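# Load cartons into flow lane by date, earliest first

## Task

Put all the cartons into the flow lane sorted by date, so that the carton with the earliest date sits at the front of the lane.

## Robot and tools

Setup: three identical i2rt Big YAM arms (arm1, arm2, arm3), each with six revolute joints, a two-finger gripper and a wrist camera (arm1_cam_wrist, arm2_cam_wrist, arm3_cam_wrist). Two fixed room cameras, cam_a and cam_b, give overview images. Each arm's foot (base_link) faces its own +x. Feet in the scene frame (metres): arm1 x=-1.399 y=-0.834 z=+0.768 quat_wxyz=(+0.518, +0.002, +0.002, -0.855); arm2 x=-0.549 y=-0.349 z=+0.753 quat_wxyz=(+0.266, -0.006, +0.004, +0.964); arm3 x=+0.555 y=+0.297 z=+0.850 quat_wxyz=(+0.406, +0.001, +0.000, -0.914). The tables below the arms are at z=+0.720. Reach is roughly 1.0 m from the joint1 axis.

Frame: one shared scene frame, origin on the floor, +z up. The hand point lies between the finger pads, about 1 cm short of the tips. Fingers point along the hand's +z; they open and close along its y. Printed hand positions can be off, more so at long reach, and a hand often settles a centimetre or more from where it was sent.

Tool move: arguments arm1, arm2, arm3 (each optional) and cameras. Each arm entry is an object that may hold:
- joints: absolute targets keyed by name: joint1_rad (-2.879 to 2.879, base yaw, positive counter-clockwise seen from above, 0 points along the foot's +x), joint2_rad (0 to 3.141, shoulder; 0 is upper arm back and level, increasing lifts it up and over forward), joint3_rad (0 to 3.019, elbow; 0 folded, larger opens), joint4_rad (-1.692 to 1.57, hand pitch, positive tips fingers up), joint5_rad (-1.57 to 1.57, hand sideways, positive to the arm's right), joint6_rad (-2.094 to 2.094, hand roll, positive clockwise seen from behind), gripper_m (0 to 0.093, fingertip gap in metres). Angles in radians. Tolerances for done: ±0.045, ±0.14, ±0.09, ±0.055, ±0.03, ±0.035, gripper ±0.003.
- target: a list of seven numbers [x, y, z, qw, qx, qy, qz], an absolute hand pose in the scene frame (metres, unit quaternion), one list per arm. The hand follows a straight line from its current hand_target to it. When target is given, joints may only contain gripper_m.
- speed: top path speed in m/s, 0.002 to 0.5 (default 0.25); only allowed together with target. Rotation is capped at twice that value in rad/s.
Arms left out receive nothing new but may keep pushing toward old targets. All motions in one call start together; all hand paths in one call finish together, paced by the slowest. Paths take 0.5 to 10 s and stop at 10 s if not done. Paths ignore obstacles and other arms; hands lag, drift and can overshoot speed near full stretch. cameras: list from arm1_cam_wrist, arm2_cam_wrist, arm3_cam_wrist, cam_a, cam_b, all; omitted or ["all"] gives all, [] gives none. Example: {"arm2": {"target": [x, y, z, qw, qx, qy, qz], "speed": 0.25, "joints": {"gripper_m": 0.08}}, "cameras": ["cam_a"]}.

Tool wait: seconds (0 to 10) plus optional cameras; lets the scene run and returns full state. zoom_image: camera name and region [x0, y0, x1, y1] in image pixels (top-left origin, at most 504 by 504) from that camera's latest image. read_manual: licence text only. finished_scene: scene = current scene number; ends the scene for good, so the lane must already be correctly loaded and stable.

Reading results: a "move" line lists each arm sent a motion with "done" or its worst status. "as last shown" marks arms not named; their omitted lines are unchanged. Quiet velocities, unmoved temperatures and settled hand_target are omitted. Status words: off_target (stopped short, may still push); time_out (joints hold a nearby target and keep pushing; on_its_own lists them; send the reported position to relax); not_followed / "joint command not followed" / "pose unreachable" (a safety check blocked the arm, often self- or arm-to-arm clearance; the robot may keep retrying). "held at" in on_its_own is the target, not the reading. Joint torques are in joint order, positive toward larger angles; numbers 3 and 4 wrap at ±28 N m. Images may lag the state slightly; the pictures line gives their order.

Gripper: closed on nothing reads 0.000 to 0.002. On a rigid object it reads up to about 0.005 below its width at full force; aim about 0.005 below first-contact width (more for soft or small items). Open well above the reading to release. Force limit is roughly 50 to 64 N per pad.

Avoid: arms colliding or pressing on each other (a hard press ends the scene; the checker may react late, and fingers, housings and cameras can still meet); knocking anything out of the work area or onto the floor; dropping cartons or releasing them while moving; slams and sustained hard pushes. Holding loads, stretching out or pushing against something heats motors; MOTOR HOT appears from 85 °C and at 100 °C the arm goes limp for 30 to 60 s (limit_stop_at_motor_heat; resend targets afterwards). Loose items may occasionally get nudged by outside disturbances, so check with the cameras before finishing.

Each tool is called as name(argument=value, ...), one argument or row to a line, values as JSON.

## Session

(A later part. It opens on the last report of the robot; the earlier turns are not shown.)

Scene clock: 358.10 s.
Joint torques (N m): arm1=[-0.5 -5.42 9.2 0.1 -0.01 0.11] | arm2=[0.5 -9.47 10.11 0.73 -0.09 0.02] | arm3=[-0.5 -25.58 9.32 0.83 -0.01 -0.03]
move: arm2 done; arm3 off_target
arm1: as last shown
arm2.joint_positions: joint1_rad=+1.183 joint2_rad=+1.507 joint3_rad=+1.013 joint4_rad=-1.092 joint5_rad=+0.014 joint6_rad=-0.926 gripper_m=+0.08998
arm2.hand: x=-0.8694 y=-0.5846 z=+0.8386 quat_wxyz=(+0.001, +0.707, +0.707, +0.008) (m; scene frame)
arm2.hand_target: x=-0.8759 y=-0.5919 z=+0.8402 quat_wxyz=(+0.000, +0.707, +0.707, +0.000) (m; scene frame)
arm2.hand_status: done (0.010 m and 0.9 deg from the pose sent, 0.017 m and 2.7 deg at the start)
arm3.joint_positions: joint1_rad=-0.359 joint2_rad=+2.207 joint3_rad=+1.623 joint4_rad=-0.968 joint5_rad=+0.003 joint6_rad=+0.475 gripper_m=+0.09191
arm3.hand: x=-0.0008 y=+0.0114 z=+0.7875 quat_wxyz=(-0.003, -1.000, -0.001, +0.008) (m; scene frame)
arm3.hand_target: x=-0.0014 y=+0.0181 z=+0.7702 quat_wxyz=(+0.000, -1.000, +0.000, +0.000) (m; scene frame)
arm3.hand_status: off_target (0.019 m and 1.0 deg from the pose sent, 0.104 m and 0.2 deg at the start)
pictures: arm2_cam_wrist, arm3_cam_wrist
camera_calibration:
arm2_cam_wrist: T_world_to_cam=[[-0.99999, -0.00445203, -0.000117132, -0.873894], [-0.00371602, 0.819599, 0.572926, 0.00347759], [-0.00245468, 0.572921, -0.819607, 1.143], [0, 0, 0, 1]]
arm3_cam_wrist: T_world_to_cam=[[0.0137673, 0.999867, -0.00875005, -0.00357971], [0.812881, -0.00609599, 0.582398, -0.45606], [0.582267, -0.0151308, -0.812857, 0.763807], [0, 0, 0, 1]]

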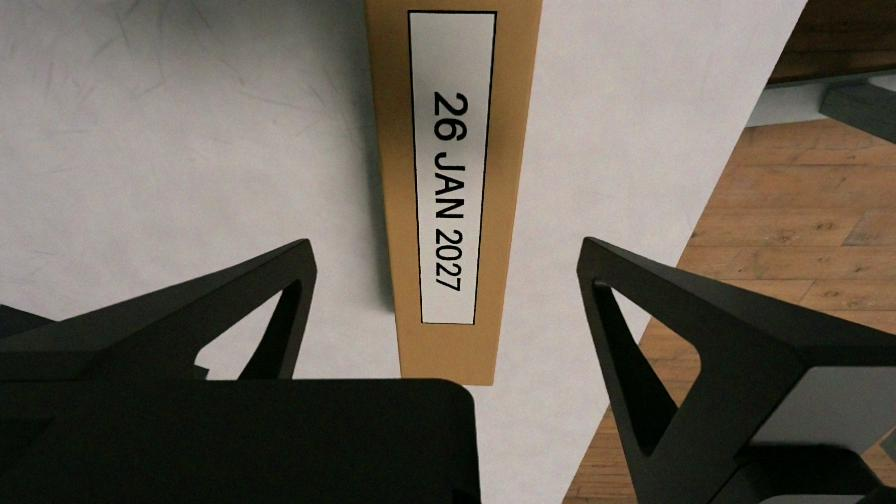

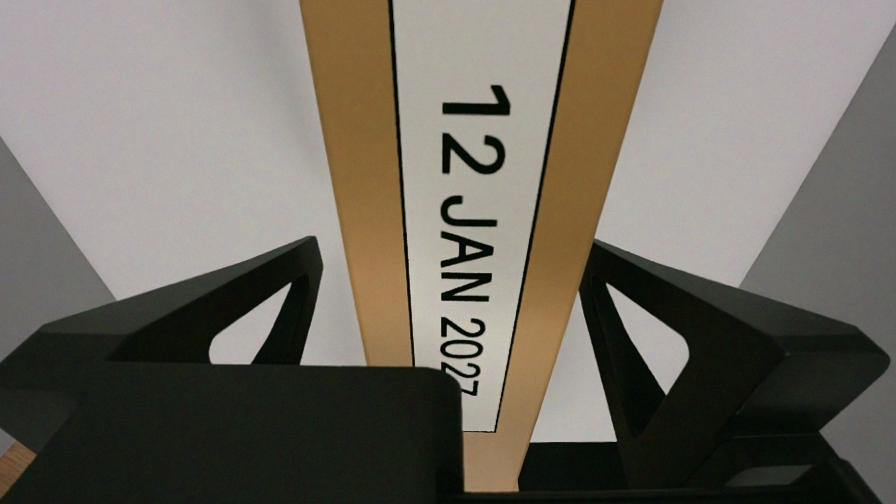

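move(
  arm3={"joints":{"gripper_m":0.05}},
  arm2={"target":[-0.872,-0.592,0.756,0,0.707,0.707,0],"speed":0.12},
  cameras=["arm2_cam_wrist","arm3_cam_wrist"],
)

move(
  arm3={"target":[0.03,0.02,0.97,0,1,0,0],"speed":0.15},
  arm2={"joints":{"gripper_m":0.05}},
  cameras=["arm3_cam_wrist"],
)

move(
  arm3={"target":[0.27,0.07,1.03,0,1,0,0],"speed":0.2},
  arm2={"target":[-0.85,-0.57,0.98,0,0.707,0.707,0],"speed":0.2},
  cameras=["arm2_cam_wrist","cam_b"],
)

move(
  arm3={"target":[0.6,-0.30,1.0,0,1,0,0],"speed":0.25},
  arm2={"joints":{"joint1_rad":-1.85,"joint6_rad":0.68,"joint2_rad":1.2}},
  cameras=["arm2_cam_wrist","arm3_cam_wrist"],
)

Scene clock: 364.80 s.
Joint torques (N m): arm1=[-0.56 -5.42 9.2 0.13 -0.01 0.12] | arm2=[0.56 -10.11 6.63 0.76 -0.08 0.05] | arm3=[-0.44 -25.41 9.31 0.75 -0.02 -0.02]
move: arm2 off_target; arm3 off_target
arm1: as last shown
arm2.joint_positions: joint1_rad=+1.184 joint2_rad=+1.632 joint3_rad=+0.935 joint4_rad=-0.854 joint5_rad=+0.014 joint6_rad=-0.926 gripper_m=+0.08998
arm2.hand: x=-0.8785 y=-0.5932 z=+0.7659 quat_wxyz=(-0.001, +0.707, +0.707, -0.009) (m; scene frame)
arm2.hand_target: x=-0.8719 y=-0.5919 z=+0.7563 quat_wxyz=(+0.000, +0.707, +0.707, +0.000) (m; scene frame)
arm2.hand_status: off_target (0.012 m and 1.1 deg from the pose sent, 0.083 m and 0.9 deg at the start)
arm3.joint_positions: joint1_rad=-0.361 joint2_rad=+2.207 joint3_rad=+1.623 joint4_rad=-0.968 joint5_rad=+0.003 joint6_rad=+0.475 gripper_m=+0.05817
arm3.joint_status: gripper_m off_target (ended at +0.05820, target +0.05000)
arm3.hand: x=-0.0015 y=+0.0127 z=+0.7875 quat_wxyz=(-0.003, -1.000, +0.000, +0.008) (m; scene frame)
pictures: arm2_cam_wrist, arm3_cam_wrist
camera_calibration:
arm2_cam_wrist: T_world_to_cam=[[-0.999614, -0.0044218, 0.0274285, -0.903764], [0.0115735, 0.831241, 0.555792, 0.0855287], [-0.0252573, 0.555895, -0.830868, 1.06684], [0, 0, 0, 1]]
arm3_cam_wrist: T_world_to_cam=[[0.0156796, 0.999842, -0.00840266, -0.00517105], [0.812971, -0.00785583, 0.582252, -0.455357], [0.582093, -0.0159606, -0.812965, 0.76432], [0, 0, 0, 1]]

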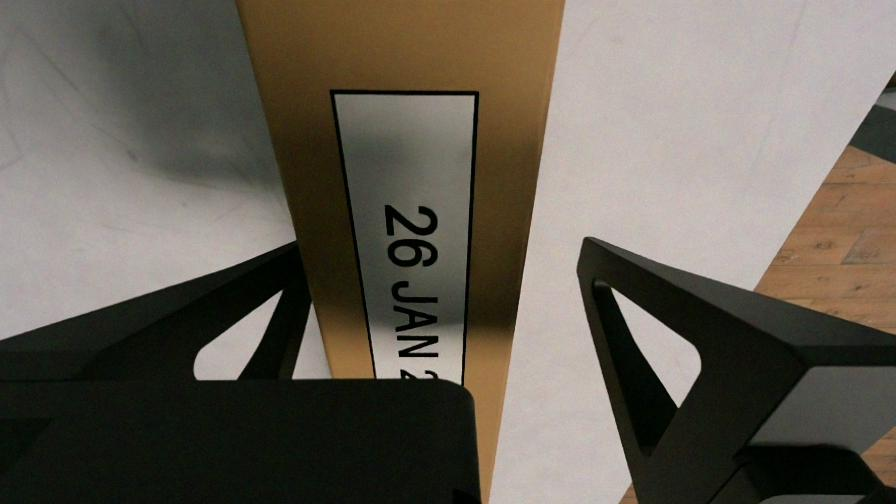

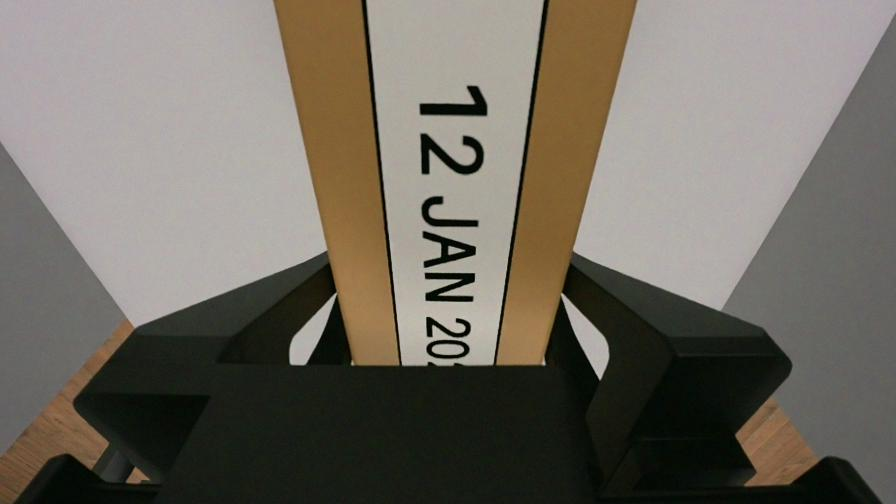

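Scene clock: 367.00 s.
Joint torques (N m): arm1=[-0.5 -5.36 9.21 0.13 -0.01 0.12] | arm2=[0.56 -10.05 6.78 0.75 0.02 0.04] | arm3=[0.97 -27.93 15.42 -0.18 0 0.15]
move: arm2 off_target; arm3 off_target
arm1: as last shown
arm2.joint_positions: joint1_rad=+1.185 joint2_rad=+1.632 joint3_rad=+0.933 joint4_rad=-0.854 joint5_rad=+0.012 joint6_rad=-0.924 gripper_m=+0.05973
arm2.joint_status: gripper_m off_target (ended at +0.05976, target +0.05000)
arm2.hand: x=-0.8771 y=-0.5931 z=+0.7653 quat_wxyz=(+0.000, +0.708, +0.707, -0.008) (m; scene frame)
arm3.joint_positions: joint1_rad=-0.360 joint2_rad=+1.959 joint3_rad=+1.633 joint4_rad=-1.312 joint5_rad=+0.002 joint6_rad=+0.478 gripper_m=+0.05817
arm3.hand: x=+0.0445 y=+0.0355 z=+0.9368 quat_wxyz=(+0.017, -0.999, +0.001, -0.030) (m; scene frame)
arm3.hand_target: x=+0.0315 y=+0.0208 z=+0.9702 quat_wxyz=(+0.000, -1.000, +0.000, +0.000) (m; scene frame)
arm3.hand_status: off_target (0.039 m and 4.0 deg from the pose sent, 0.185 m and 1.0 deg at the start)
pictures: arm3_cam_wrist
camera_calibration:
arm3_cam_wrist: T_world_to_cam=[[0.0170355, 0.999356, 0.0315675, -0.0649385], [0.76545, -0.0333475, 0.64263, -0.633039], [0.643269, 0.0132158, -0.765526, 0.811074], [0, 0, 0, 1]]

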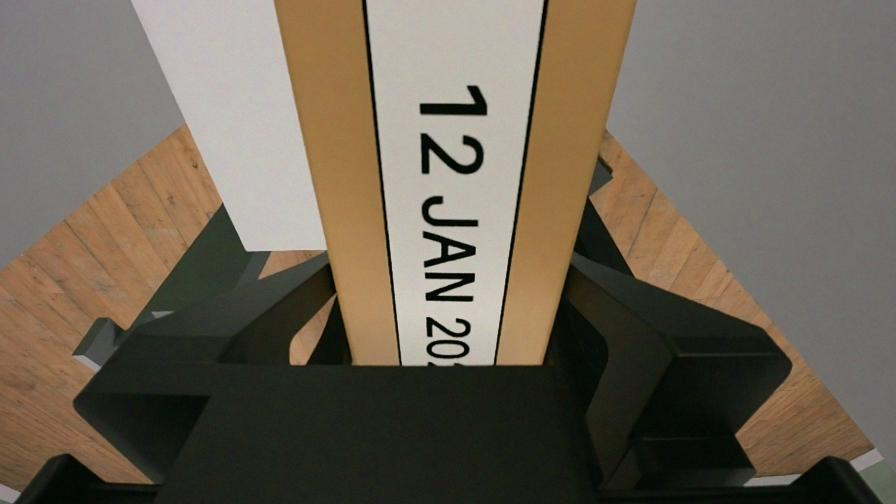

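Scene clock: 369.13 s.
Joint torques (N m): arm1=[-0.5 -5.36 9.21 0.12 -0.01 0.12] | arm2=[0.38 -9.05 15.83 -0.39 -0.01 0.01] | arm3=[0.91 -14.62 11.47 0.01 0.15 0.16]
move: arm2 off_target; arm3 done
arm1: as last shown
arm2.joint_positions: joint1_rad=+1.185 joint2_rad=+1.320 joint3_rad=+1.125 joint4_rad=-1.450 joint5_rad=+0.012 joint6_rad=-0.924 gripper_m=+0.05973
arm2.hand: x=-0.8318 y=-0.5554 z=+0.9480 quat_wxyz=(+0.006, +0.707, +0.707, +0.037) (m; scene frame)
arm2.hand_target: x=-0.8482 y=-0.5686 z=+0.9798 quat_wxyz=(+0.000, +0.707, +0.707, +0.000) (m; scene frame)
arm2.hand_status: off_target (0.040 m and 4.3 deg from the pose sent, 0.218 m and 0.9 deg at the start)
arm3.joint_positions: joint1_rad=-0.170 joint2_rad=+1.331 joint3_rad=+1.073 joint4_rad=-1.328 joint5_rad=-0.001 joint6_rad=+0.667 gripper_m=+0.05817
arm3.hand: x=+0.2684 y=+0.0729 z=+1.0209 quat_wxyz=(+0.004, -1.000, +0.000, -0.007) (m; scene frame)
arm3.hand_target: x=+0.2701 y=+0.0701 z=+1.0299 quat_wxyz=(+0.000, -1.000, +0.000, +0.000) (m; scene frame)
arm3.hand_status: done (0.010 m and 0.9 deg from the pose sent, 0.246 m and 4.0 deg at the start)
pictures: arm2_cam_wrist, cam_b
camera_calibration:
arm2_cam_wrist: T_world_to_cam=[[-0.99884, -0.00404659, -0.0479729, -0.789611], [-0.0320236, 0.799892, 0.599289, -0.142456], [0.035948, 0.60013, -0.799094, 1.24365], [0, 0, 0, 1]]

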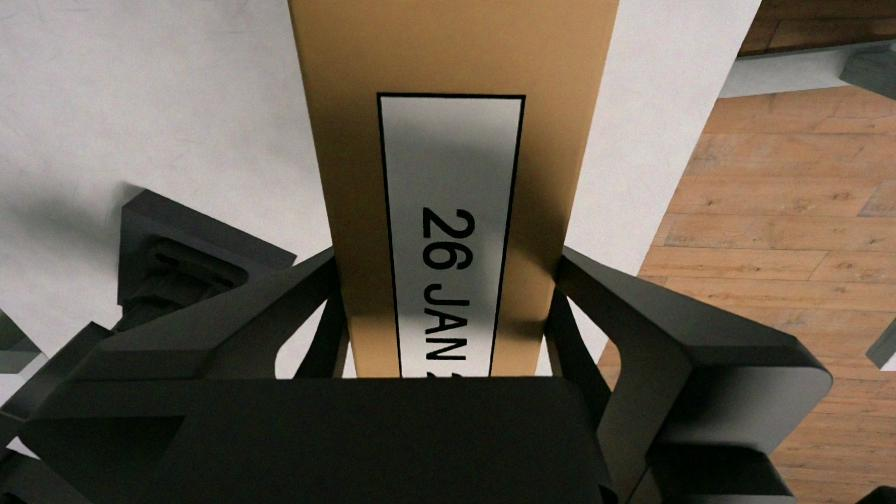

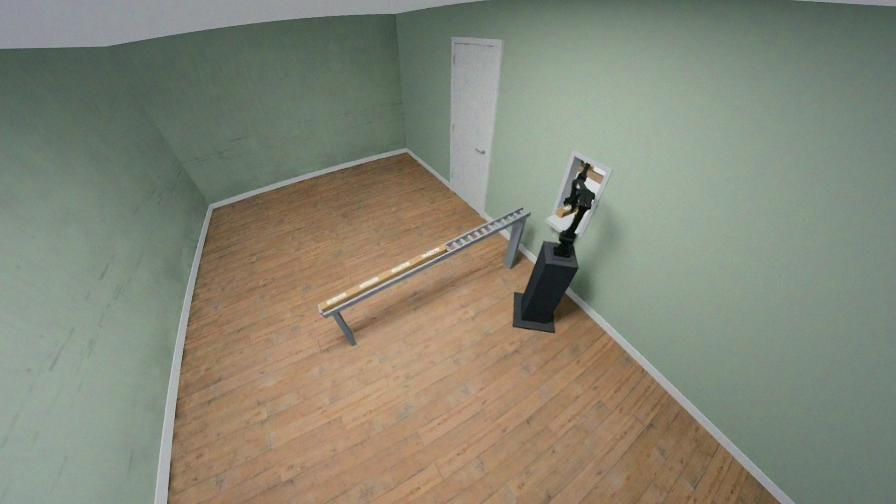

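Scene clock: 372.20 s.
Joint torques (N m): arm1=[-0.62 -5.42 9.21 0.14 -0.01 0.12] | arm2=[0.38 -7.47 15.68 -0.02 -0.02 0.07] | arm3=[0.03 -24.82 16.18 -0.2 0.21 0.16]
move: arm2 done; arm3 off_target
arm1: as last shown
arm2.joint_positions: joint1_rad=-1.858 joint2_rad=+1.206 joint3_rad=+1.133 joint4_rad=-1.452 joint5_rad=+0.017 joint6_rad=+0.671 gripper_m=+0.05969
arm2.joint_status: all done
arm2.hand: x=-0.2967 y=-0.1170 z=+0.9879 quat_wxyz=(-0.027, +0.036, -0.999, -0.002) (m; scene frame)
arm3.joint_positions: joint1_rad=+0.814 joint2_rad=+1.932 joint3_rad=+1.709 joint4_rad=-1.392 joint5_rad=-0.001 joint6_rad=+1.639 gripper_m=+0.05817
arm3.hand: x=+0.6000 y=-0.2817 z=+0.9810 quat_wxyz=(+0.022, -1.000, -0.006, +0.000) (m; scene frame)
arm3.hand_target: x=+0.6000 y=-0.2988 z=+1.0002 quat_wxyz=(-0.001, -1.000, +0.000, +0.000) (m; scene frame)
arm3.hand_status: off_target (0.026 m and 2.6 deg from the pose sent, 0.499 m and 0.9 deg at the start)
pictures: arm2_cam_wrist, arm3_cam_wrist
camera_calibration:
arm2_cam_wrist: T_world_to_cam=[[0.0770636, -0.996972, 0.0103459, -0.105932], [-0.85216, -0.0604761, 0.519775, -0.76537], [-0.517575, -0.048872, -0.854241, 0.807492], [0, 0, 0, 1]]
arm3_cam_wrist: T_world_to_cam=[[0.00465548, 0.999156, 0.0408172, 0.239517], [0.803573, -0.0280324, 0.594546, -1.07149], [0.595188, 0.0300317, -0.803025, 0.562108], [0, 0, 0, 1]]

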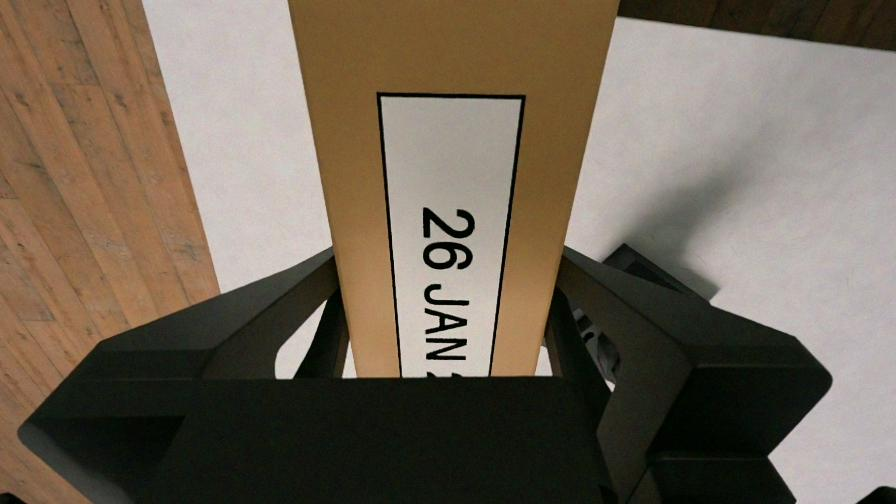

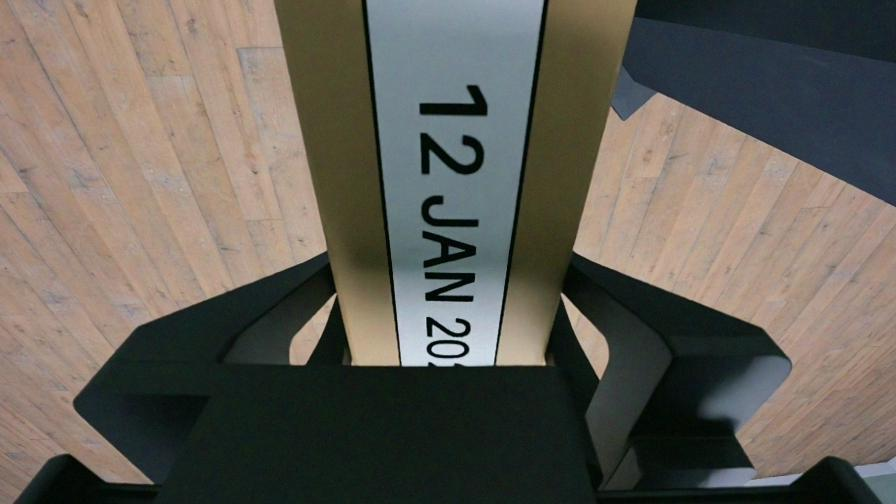

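move(
  arm3={"target":[0.553,-0.342,0.825,0.02,0.998,0,-0.043],"speed":0.12},
  arm2={"target":[-0.01,0.015,0.93,0,0,1,0],"speed":0.15},
  cameras=["arm3_cam_wrist"],
)

Scene clock: 377.00 s.
Joint torques (N m): arm1=[-0.56 -5.48 9.21 0.12 -0.01 0.12] | arm2=[-0.97 -20.54 16.34 -0.36 -0.09 -0.12] | arm3=[-0.44 -27.75 10.59 0.62 0.34 -0.03]
move: arm2 off_target; arm3 off_target
arm1.joint_positions: joint1_rad=+1.017 joint2_rad=+0.910 joint3_rad=+0.998 joint4_rad=-1.519 joint5_rad=+0.005 joint6_rad=-0.008 gripper_m=+0.08998
arm1.hand: x=-1.2687 y=-1.0577 z=+1.0277 quat_wxyz=(-0.059, -0.490, -0.869, +0.034) (m; scene frame)
arm2.joint_positions: joint1_rad=-2.006 joint2_rad=+2.079 joint3_rad=+1.981 joint4_rad=-1.543 joint5_rad=-0.011 joint6_rad=+0.599 gripper_m=+0.05969
arm2.hand: x=-0.0308 y=+0.0065 z=+0.8997 quat_wxyz=(+0.027, -0.002, -0.999, +0.021) (m; scene frame)
arm2.hand_target: x=-0.0121 y=+0.0136 z=+0.9304 quat_wxyz=(-0.001, +0.000, -1.000, +0.000) (m; scene frame)
arm2.hand_status: off_target (0.038 m and 3.9 deg from the pose sent, 0.321 m and 5.2 deg at the start)
arm3.joint_positions: joint1_rad=+0.767 joint2_rad=+2.178 joint3_rad=+1.670 joint4_rad=-1.044 joint5_rad=+0.085 joint6_rad=+1.600 gripper_m=+0.05817
arm3.hand: x=+0.5599 y=-0.3345 z=+0.8219 quat_wxyz=(-0.010, -0.999, -0.001, +0.041) (m; scene frame)
arm3.hand_target: x=+0.5531 y=-0.3419 z=+0.8251 quat_wxyz=(-0.020, -0.999, +0.000, +0.043) (m; scene frame)
arm3.hand_status: off_target (0.011 m and 1.1 deg from the pose sent, 0.174 m and 6.9 deg at the start)
pictures: arm3_cam_wrist
camera_calibration:
arm3_cam_wrist: T_world_to_cam=[[0.0123672, 0.99962, -0.0246239, 0.348609], [0.849253, 0.00249897, 0.527979, -0.906748], [0.52784, -0.0274416, -0.8489, 0.515971], [0, 0, 0, 1]]

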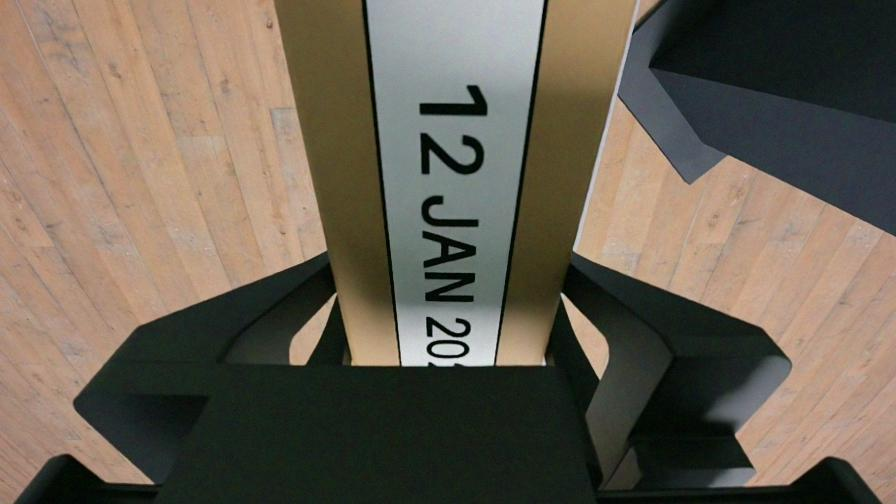

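move(
  arm3={"target":[0.553,-0.336,0.795,0.0,0.999,0,-0.043],"speed":0.05},
  arm2={"target":[0.012,0.01,0.802,0,0,1,0],"speed":0.12},
  cameras=["arm3_cam_wrist"],
)

move(
  arm3={"target":[0.553,-0.332,0.765,0.0,0.999,0,-0.043],"speed":0.04},
  arm2={"target":[0.012,0.01,0.77,0,0,1,0],"speed":0.05},
  cameras=["arm3_cam_wrist","cam_b"],
)

zoom_image(
  camera="cam_b",
  region=[470, 170, 580, 260],
)

Scene clock: 382.03 s.
Joint torques (N m): arm1=[-0.56 -5.42 9.22 0.12 -0.01 0.12] | arm2=[-1.14 -22.65 9.28 0.55 -0.1 -0.11] | arm3=[-0.5 -27.58 10.29 0.65 0.3 0]
move: arm2 done; arm3 done
arm1: as last shown
arm2.joint_positions: joint1_rad=-2.026 joint2_rad=+2.205 joint3_rad=+1.923 joint4_rad=-1.304 joint5_rad=-0.012 joint6_rad=+0.577 gripper_m=+0.05969
arm2.hand: x=+0.0069 y=+0.0145 z=+0.7972 quat_wxyz=(+0.005, -0.001, -1.000, +0.005) (m; scene frame)
arm2.hand_target: x=+0.0119 y=+0.0100 z=+0.8020 quat_wxyz=(+0.000, +0.000, -1.000, +0.000) (m; scene frame)
arm2.hand_status: done (0.008 m and 0.8 deg from the pose sent, 0.107 m and 3.9 deg at the start)
arm3.joint_positions: joint1_rad=+0.767 joint2_rad=+2.220 joint3_rad=+1.670 joint4_rad=-1.035 joint5_rad=+0.085 joint6_rad=+1.599 gripper_m=+0.05817
arm3.hand: x=+0.5598 y=-0.3294 z=+0.7959 quat_wxyz=(+0.006, -0.999, -0.002, +0.041) (m; scene frame)
arm3.hand_target: x=+0.5531 y=-0.3359 z=+0.7951 quat_wxyz=(+0.000, -0.999, +0.000, +0.043) (m; scene frame)
arm3.hand_status: done (0.009 m and 0.8 deg from the pose sent, 0.028 m and 1.2 deg at the start)
pictures: arm3_cam_wrist
camera_calibration:
arm3_cam_wrist: T_world_to_cam=[[0.0119094, 0.999889, 0.00894183, 0.316511], [0.849825, -0.0148336, 0.526855, -0.8981], [0.52693, 0.00132444, -0.849908, 0.504926], [0, 0, 0, 1]]

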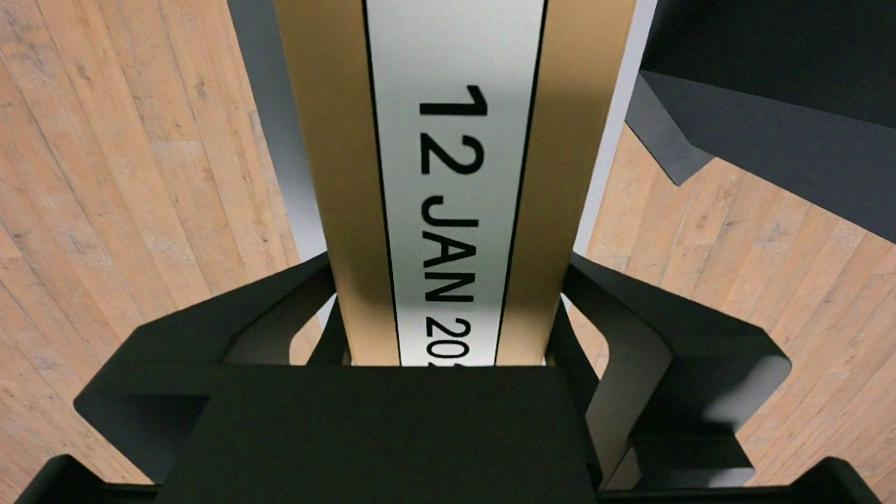

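Scene clock: 383.30 s.
Joint torques (N m): arm1=[-0.5 -5.42 9.21 0.14 -0.01 0.12] | arm2=[-1.03 -20.25 8.05 0.83 -0.1 -0.11] | arm3=[-0.67 -25.47 8.85 1.17 0.14 -0.01]
move: arm2 off_target; arm3 off_target
arm1: as last shown
arm2.joint_positions: joint1_rad=-2.026 joint2_rad=+2.205 joint3_rad=+1.902 joint4_rad=-1.242 joint5_rad=-0.012 joint6_rad=+0.577 gripper_m=+0.05969
arm2.hand: x=+0.0134 y=+0.0186 z=+0.7896 quat_wxyz=(-0.012, +0.000, -1.000, -0.006) (m; scene frame)
arm2.hand_target: x=+0.0116 y=+0.0100 z=+0.7703 quat_wxyz=(+0.000, +0.000, -1.000, +0.000) (m; scene frame)
arm2.hand_status: off_target (0.021 m and 1.6 deg from the pose sent, 0.028 m and 0.8 deg at the start)
arm3.joint_positions: joint1_rad=+0.767 joint2_rad=+2.232 joint3_rad=+1.657 joint4_rad=-0.988 joint5_rad=+0.089 joint6_rad=+1.599 gripper_m=+0.05817
arm3.hand: x=+0.5592 y=-0.3331 z=+0.7848 quat_wxyz=(-0.005, -0.999, -0.002, +0.043) (m; scene frame)
arm3.hand_target: x=+0.5531 y=-0.3314 z=+0.7654 quat_wxyz=(+0.000, -0.999, +0.000, +0.043) (m; scene frame)
arm3.hand_status: off_target (0.021 m and 0.6 deg from the pose sent, 0.032 m and 0.8 deg at the start)
pictures: arm3_cam_wrist, cam_b
camera_calibration:
arm3_cam_wrist: T_world_to_cam=[[0.0115521, 0.999834, -0.0140757, 0.338481], [0.851646, -0.00246147, 0.524111, -0.886552], [0.52399, -0.0180421, -0.851533, 0.492265], [0, 0, 0, 1]]

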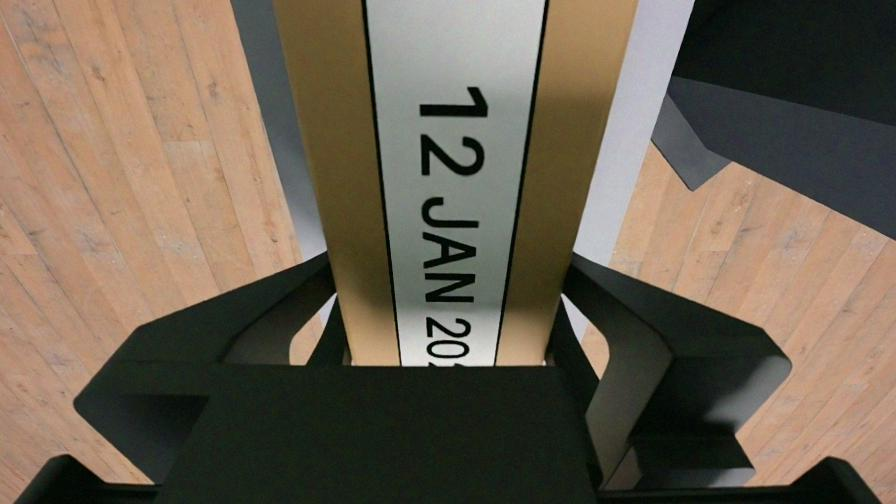

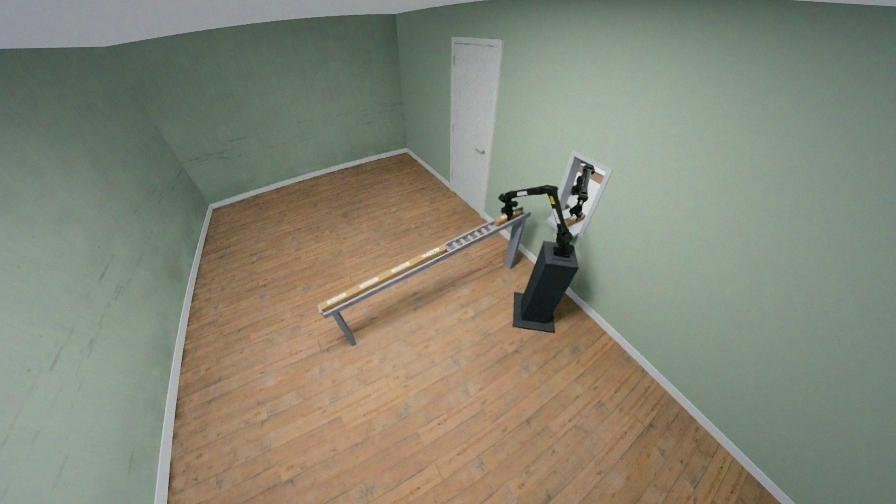

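Scaled by 4.582 from the camera's 896x504 image, which has a finer 1280x720 frame.

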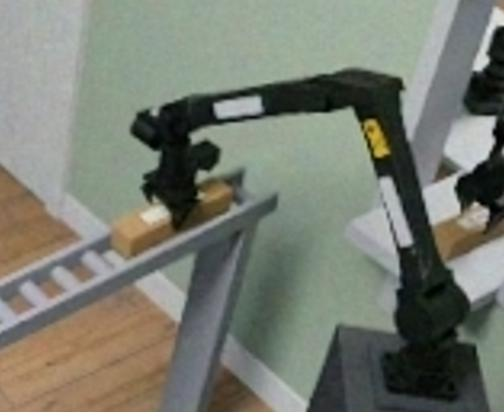

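Centered and seated. Release both.

move(
  arm3={"joints":{"gripper_m":0.075}},
  arm2={"joints":{"gripper_m":0.09}},
  cameras=["arm3_cam_wrist","cam_b"],
)

zoom_image(
  camera="cam_b",
  region=[310, 170, 550, 330],
)

move(
  arm3={"target":[0.6,-0.30,0.95,0,1,0,0],"joints":{"gripper_m":0.092},"speed":0.2},
  arm2={"target":[-0.01,0.015,0.93,0,0,1,0],"speed":0.15},
  cameras=[],
)

move(
  arm3={"target":[0.27,0.07,1.03,0,1,0,0],"speed":0.3},
  arm2={"joints":{"joint1_rad":-1.85,"joint2_rad":0.9,"joint3_rad":1.0,"joint6_rad":0}},
  cameras=["cam_b"],
)

move(
  arm3={"target":[0.0,0.016,0.87,0,1,0,0],"speed":0.2},
  arm2={"joints":{"joint1_rad":-1.0}},
  cameras=["arm3_cam_wrist","cam_b"],
)

zoom_image(
  camera="cam_b",
  region=[310, 170, 550, 330],
)

Scene clock: 387.83 s.
Joint torques (N m): arm1=[-0.5 -5.42 9.18 0.13 -0.01 0.12] | arm2=[-1.03 -20.54 7.95 0.81 -0.05 -0.11] | arm3=[-0.73 -25.52 8.9 0.69 0.15 0]
move: arm2 done; arm3 done
arm1: as last shown
arm2.joint_positions: joint1_rad=-2.026 joint2_rad=+2.205 joint3_rad=+1.902 joint4_rad=-1.242 joint5_rad=-0.013 joint6_rad=+0.577 gripper_m=+0.08987
arm2.joint_status: all done
arm2.hand: x=+0.0135 y=+0.0185 z=+0.7896 quat_wxyz=(-0.012, +0.000, -1.000, -0.007) (m; scene frame)
arm3.joint_positions: joint1_rad=+0.767 joint2_rad=+2.232 joint3_rad=+1.657 joint4_rad=-0.975 joint5_rad=+0.088 joint6_rad=+1.599 gripper_m=+0.07490
arm3.joint_status: all done
arm3.hand: x=+0.5594 y=-0.3362 z=+0.7846 quat_wxyz=(-0.012, -0.999, -0.001, +0.043) (m; scene frame)
pictures: arm3_cam_wrist, cam_b
camera_calibration:
arm3_cam_wrist: T_world_to_cam=[[0.0115898, 0.999568, -0.027014, 0.351712], [0.851228, 0.00431268, 0.524778, -0.884613], [0.524668, -0.0290771, -0.85081, 0.487296], [0, 0, 0, 1]]

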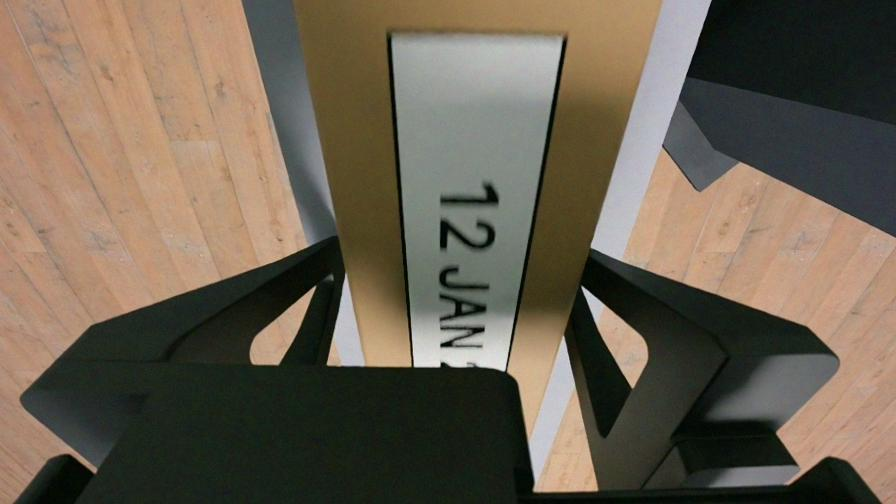

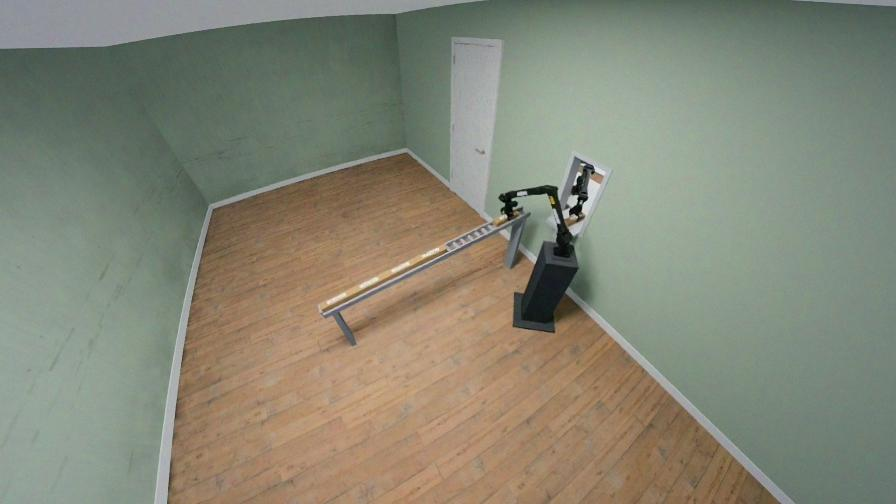

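Scaled by 2.100 from the camera's 896x504 image, which has a finer 1280x720 frame.

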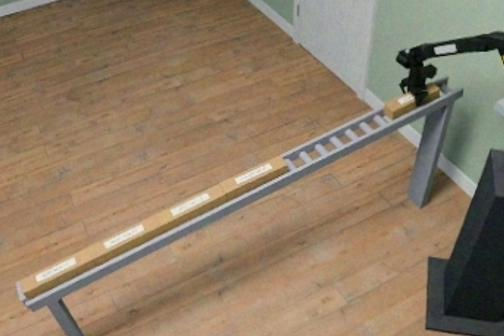

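Scene clock: 389.73 s.
Joint torques (N m): arm1=[-0.56 -5.48 9.22 0.12 -0.01 0.12] | arm2=[0.44 -19.6 14.5 -0.14 -0.05 0.09] | arm3=[0.85 -25.41 13.9 -0.13 0.02 0.15]
move: arm2 off_target; arm3 off_target
arm1: as last shown
arm2.joint_positions: joint1_rad=-2.026 joint2_rad=+2.074 joint3_rad=+2.014 joint4_rad=-1.550 joint5_rad=-0.013 joint6_rad=+0.577 gripper_m=+0.08995
arm2.hand: x=-0.0182 y=+0.0006 z=+0.9151 quat_wxyz=(+0.015, -0.001, -1.000, +0.011) (m; scene frame)
arm2.hand_target: x=-0.0110 y=+0.0145 z=+0.9301 quat_wxyz=(+0.000, +0.000, -1.000, -0.001) (m; scene frame)
arm2.hand_status: off_target (0.022 m and 2.1 deg from the pose sent, 0.142 m and 1.6 deg at the start)
arm3.joint_positions: joint1_rad=+0.804 joint2_rad=+1.969 joint3_rad=+1.647 joint4_rad=-1.277 joint5_rad=+0.005 joint6_rad=+1.639 gripper_m=+0.09191
arm3.joint_status: all done
arm3.hand: x=+0.5937 y=-0.2879 z=+0.9366 quat_wxyz=(+0.014, -1.000, +0.000, +0.002) (m; scene frame)
arm3.hand_target: x=+0.6000 y=-0.2994 z=+0.9501 quat_wxyz=(+0.000, -1.000, +0.000, +0.000) (m; scene frame)
arm3.hand_status: off_target (0.019 m and 1.6 deg from the pose sent, 0.174 m and 5.1 deg at the start)
pictures: none

Scene clock: 392.53 s.
Joint torques (N m): arm1=[-0.56 -5.42 9.21 0.13 -0.01 0.12] | arm2=[-0.38 -2.55 8.58 0.44 0 -0.12] | arm3=[-0.5 -12.69 12.44 -0.03 -0.01 -0.03]
move: arm2 done; arm3 done
arm1: as last shown
arm2.joint_positions: joint1_rad=-1.847 joint2_rad=+0.903 joint3_rad=+1.020 joint4_rad=-1.555 joint5_rad=-0.016 joint6_rad=+0.011 gripper_m=+0.08996
arm2.joint_status: all done
arm2.hand: x=-0.3689 y=-0.1713 z=+1.0238 quat_wxyz=(-0.061, +0.363, -0.929, -0.025) (m; scene frame)
arm3.joint_positions: joint1_rad=-0.151 joint2_rad=+1.312 joint3_rad=+1.063 joint4_rad=-1.328 joint5_rad=+0.004 joint6_rad=+0.686 gripper_m=+0.09191
arm3.hand: x=+0.2753 y=+0.0710 z=+1.0237 quat_wxyz=(+0.003, -1.000, +0.001, -0.002) (m; scene frame)
arm3.hand_target: x=+0.2701 y=+0.0701 z=+1.0299 quat_wxyz=(+0.000, -1.000, +0.000, +0.000) (m; scene frame)
arm3.hand_status: done (0.008 m and 0.4 deg from the pose sent, 0.492 m and 1.6 deg at the start)
pictures: cam_b

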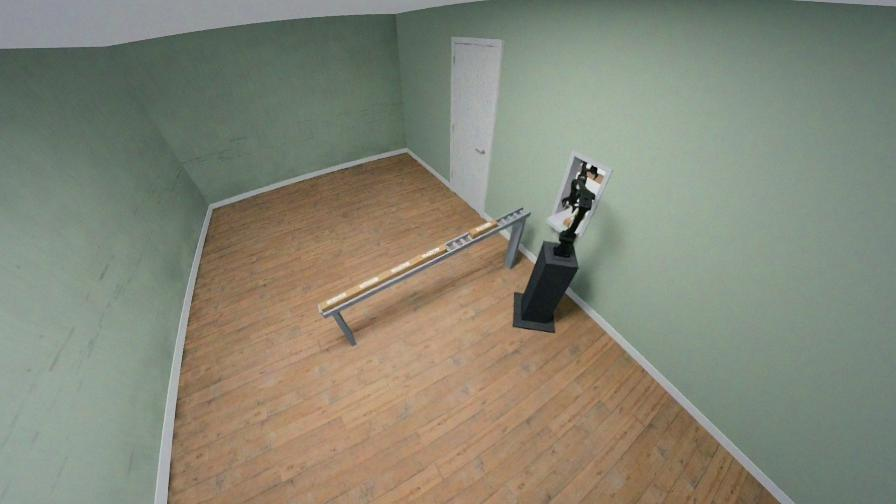

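Scene clock: 395.10 s.
Joint torques (N m): arm1=[-0.5 -5.48 9.2 0.12 -0.01 0.12] | arm2=[0.56 -2.73 8.57 0.43 0 -0.11] | arm3=[-0.44 -24.41 13.6 0.06 -0.03 -0.04]
move: arm2 done; arm3 off_target
arm1: as last shown
arm2.joint_positions: joint1_rad=-1.009 joint2_rad=+0.903 joint3_rad=+1.020 joint4_rad=-1.555 joint5_rad=-0.016 joint6_rad=+0.011 gripper_m=+0.08996
arm2.joint_status: all done
arm2.hand: x=-0.5592 y=-0.0936 z=+1.0211 quat_wxyz=(-0.040, +0.711, -0.701, -0.046) (m; scene frame)
arm3.joint_positions: joint1_rad=-0.358 joint2_rad=+2.073 joint3_rad=+1.641 joint4_rad=-1.138 joint5_rad=+0.003 joint6_rad=+0.479 gripper_m=+0.09191
arm3.hand: x=+0.0119 y=+0.0173 z=+0.8729 quat_wxyz=(+0.001, -1.000, +0.001, +0.000) (m; scene frame)
arm3.hand_target: x=+0.0003 y=+0.0161 z=+0.8700 quat_wxyz=(+0.000, -1.000, +0.000, +0.000) (m; scene frame)
arm3.hand_status: off_target (0.012 m and 0.2 deg from the pose sent, 0.320 m and 0.4 deg at the start)
pictures: arm3_cam_wrist, cam_b
camera_calibration:
arm3_cam_wrist: T_world_to_cam=[[0.0168761, 0.999858, 0.000396538, -0.0169573], [0.803173, -0.0137926, 0.595587, -0.527328], [0.595507, -0.00973272, -0.803291, 0.817282], [0, 0, 0, 1]]

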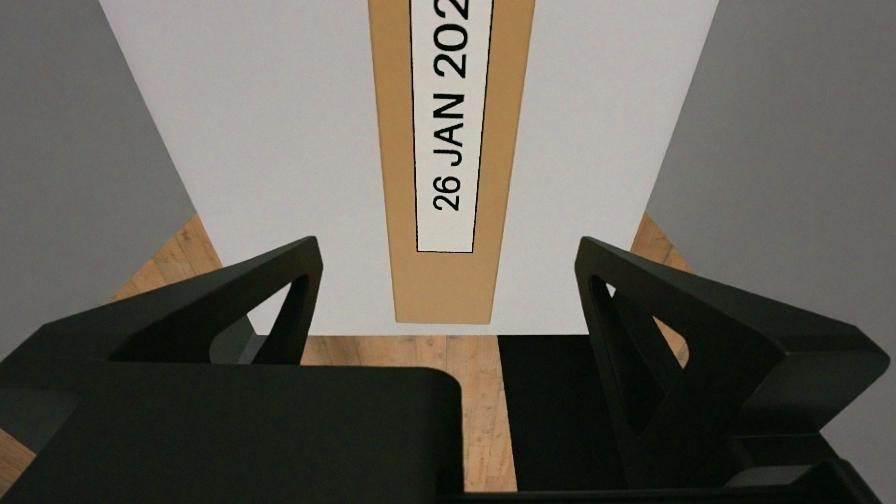

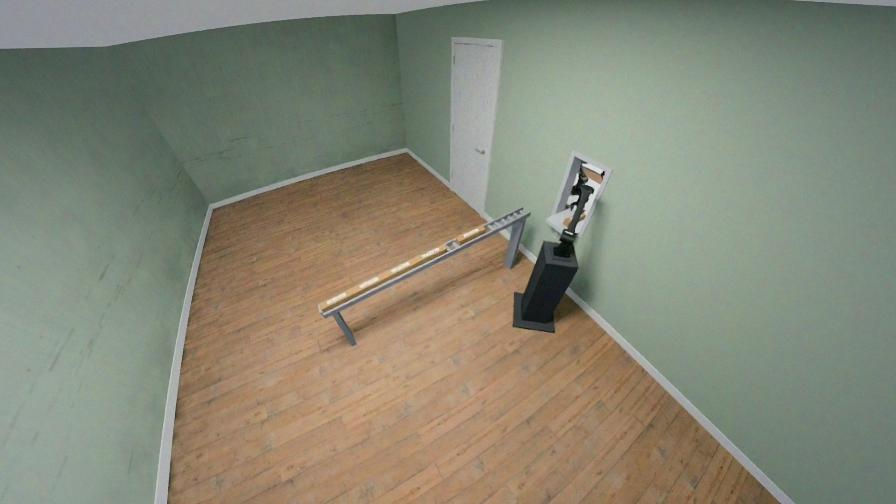

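Scaled by 2.100 from the camera's 896x504 image, which has a finer 1280x720 frame.

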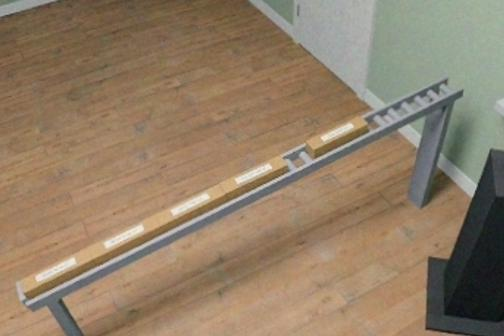

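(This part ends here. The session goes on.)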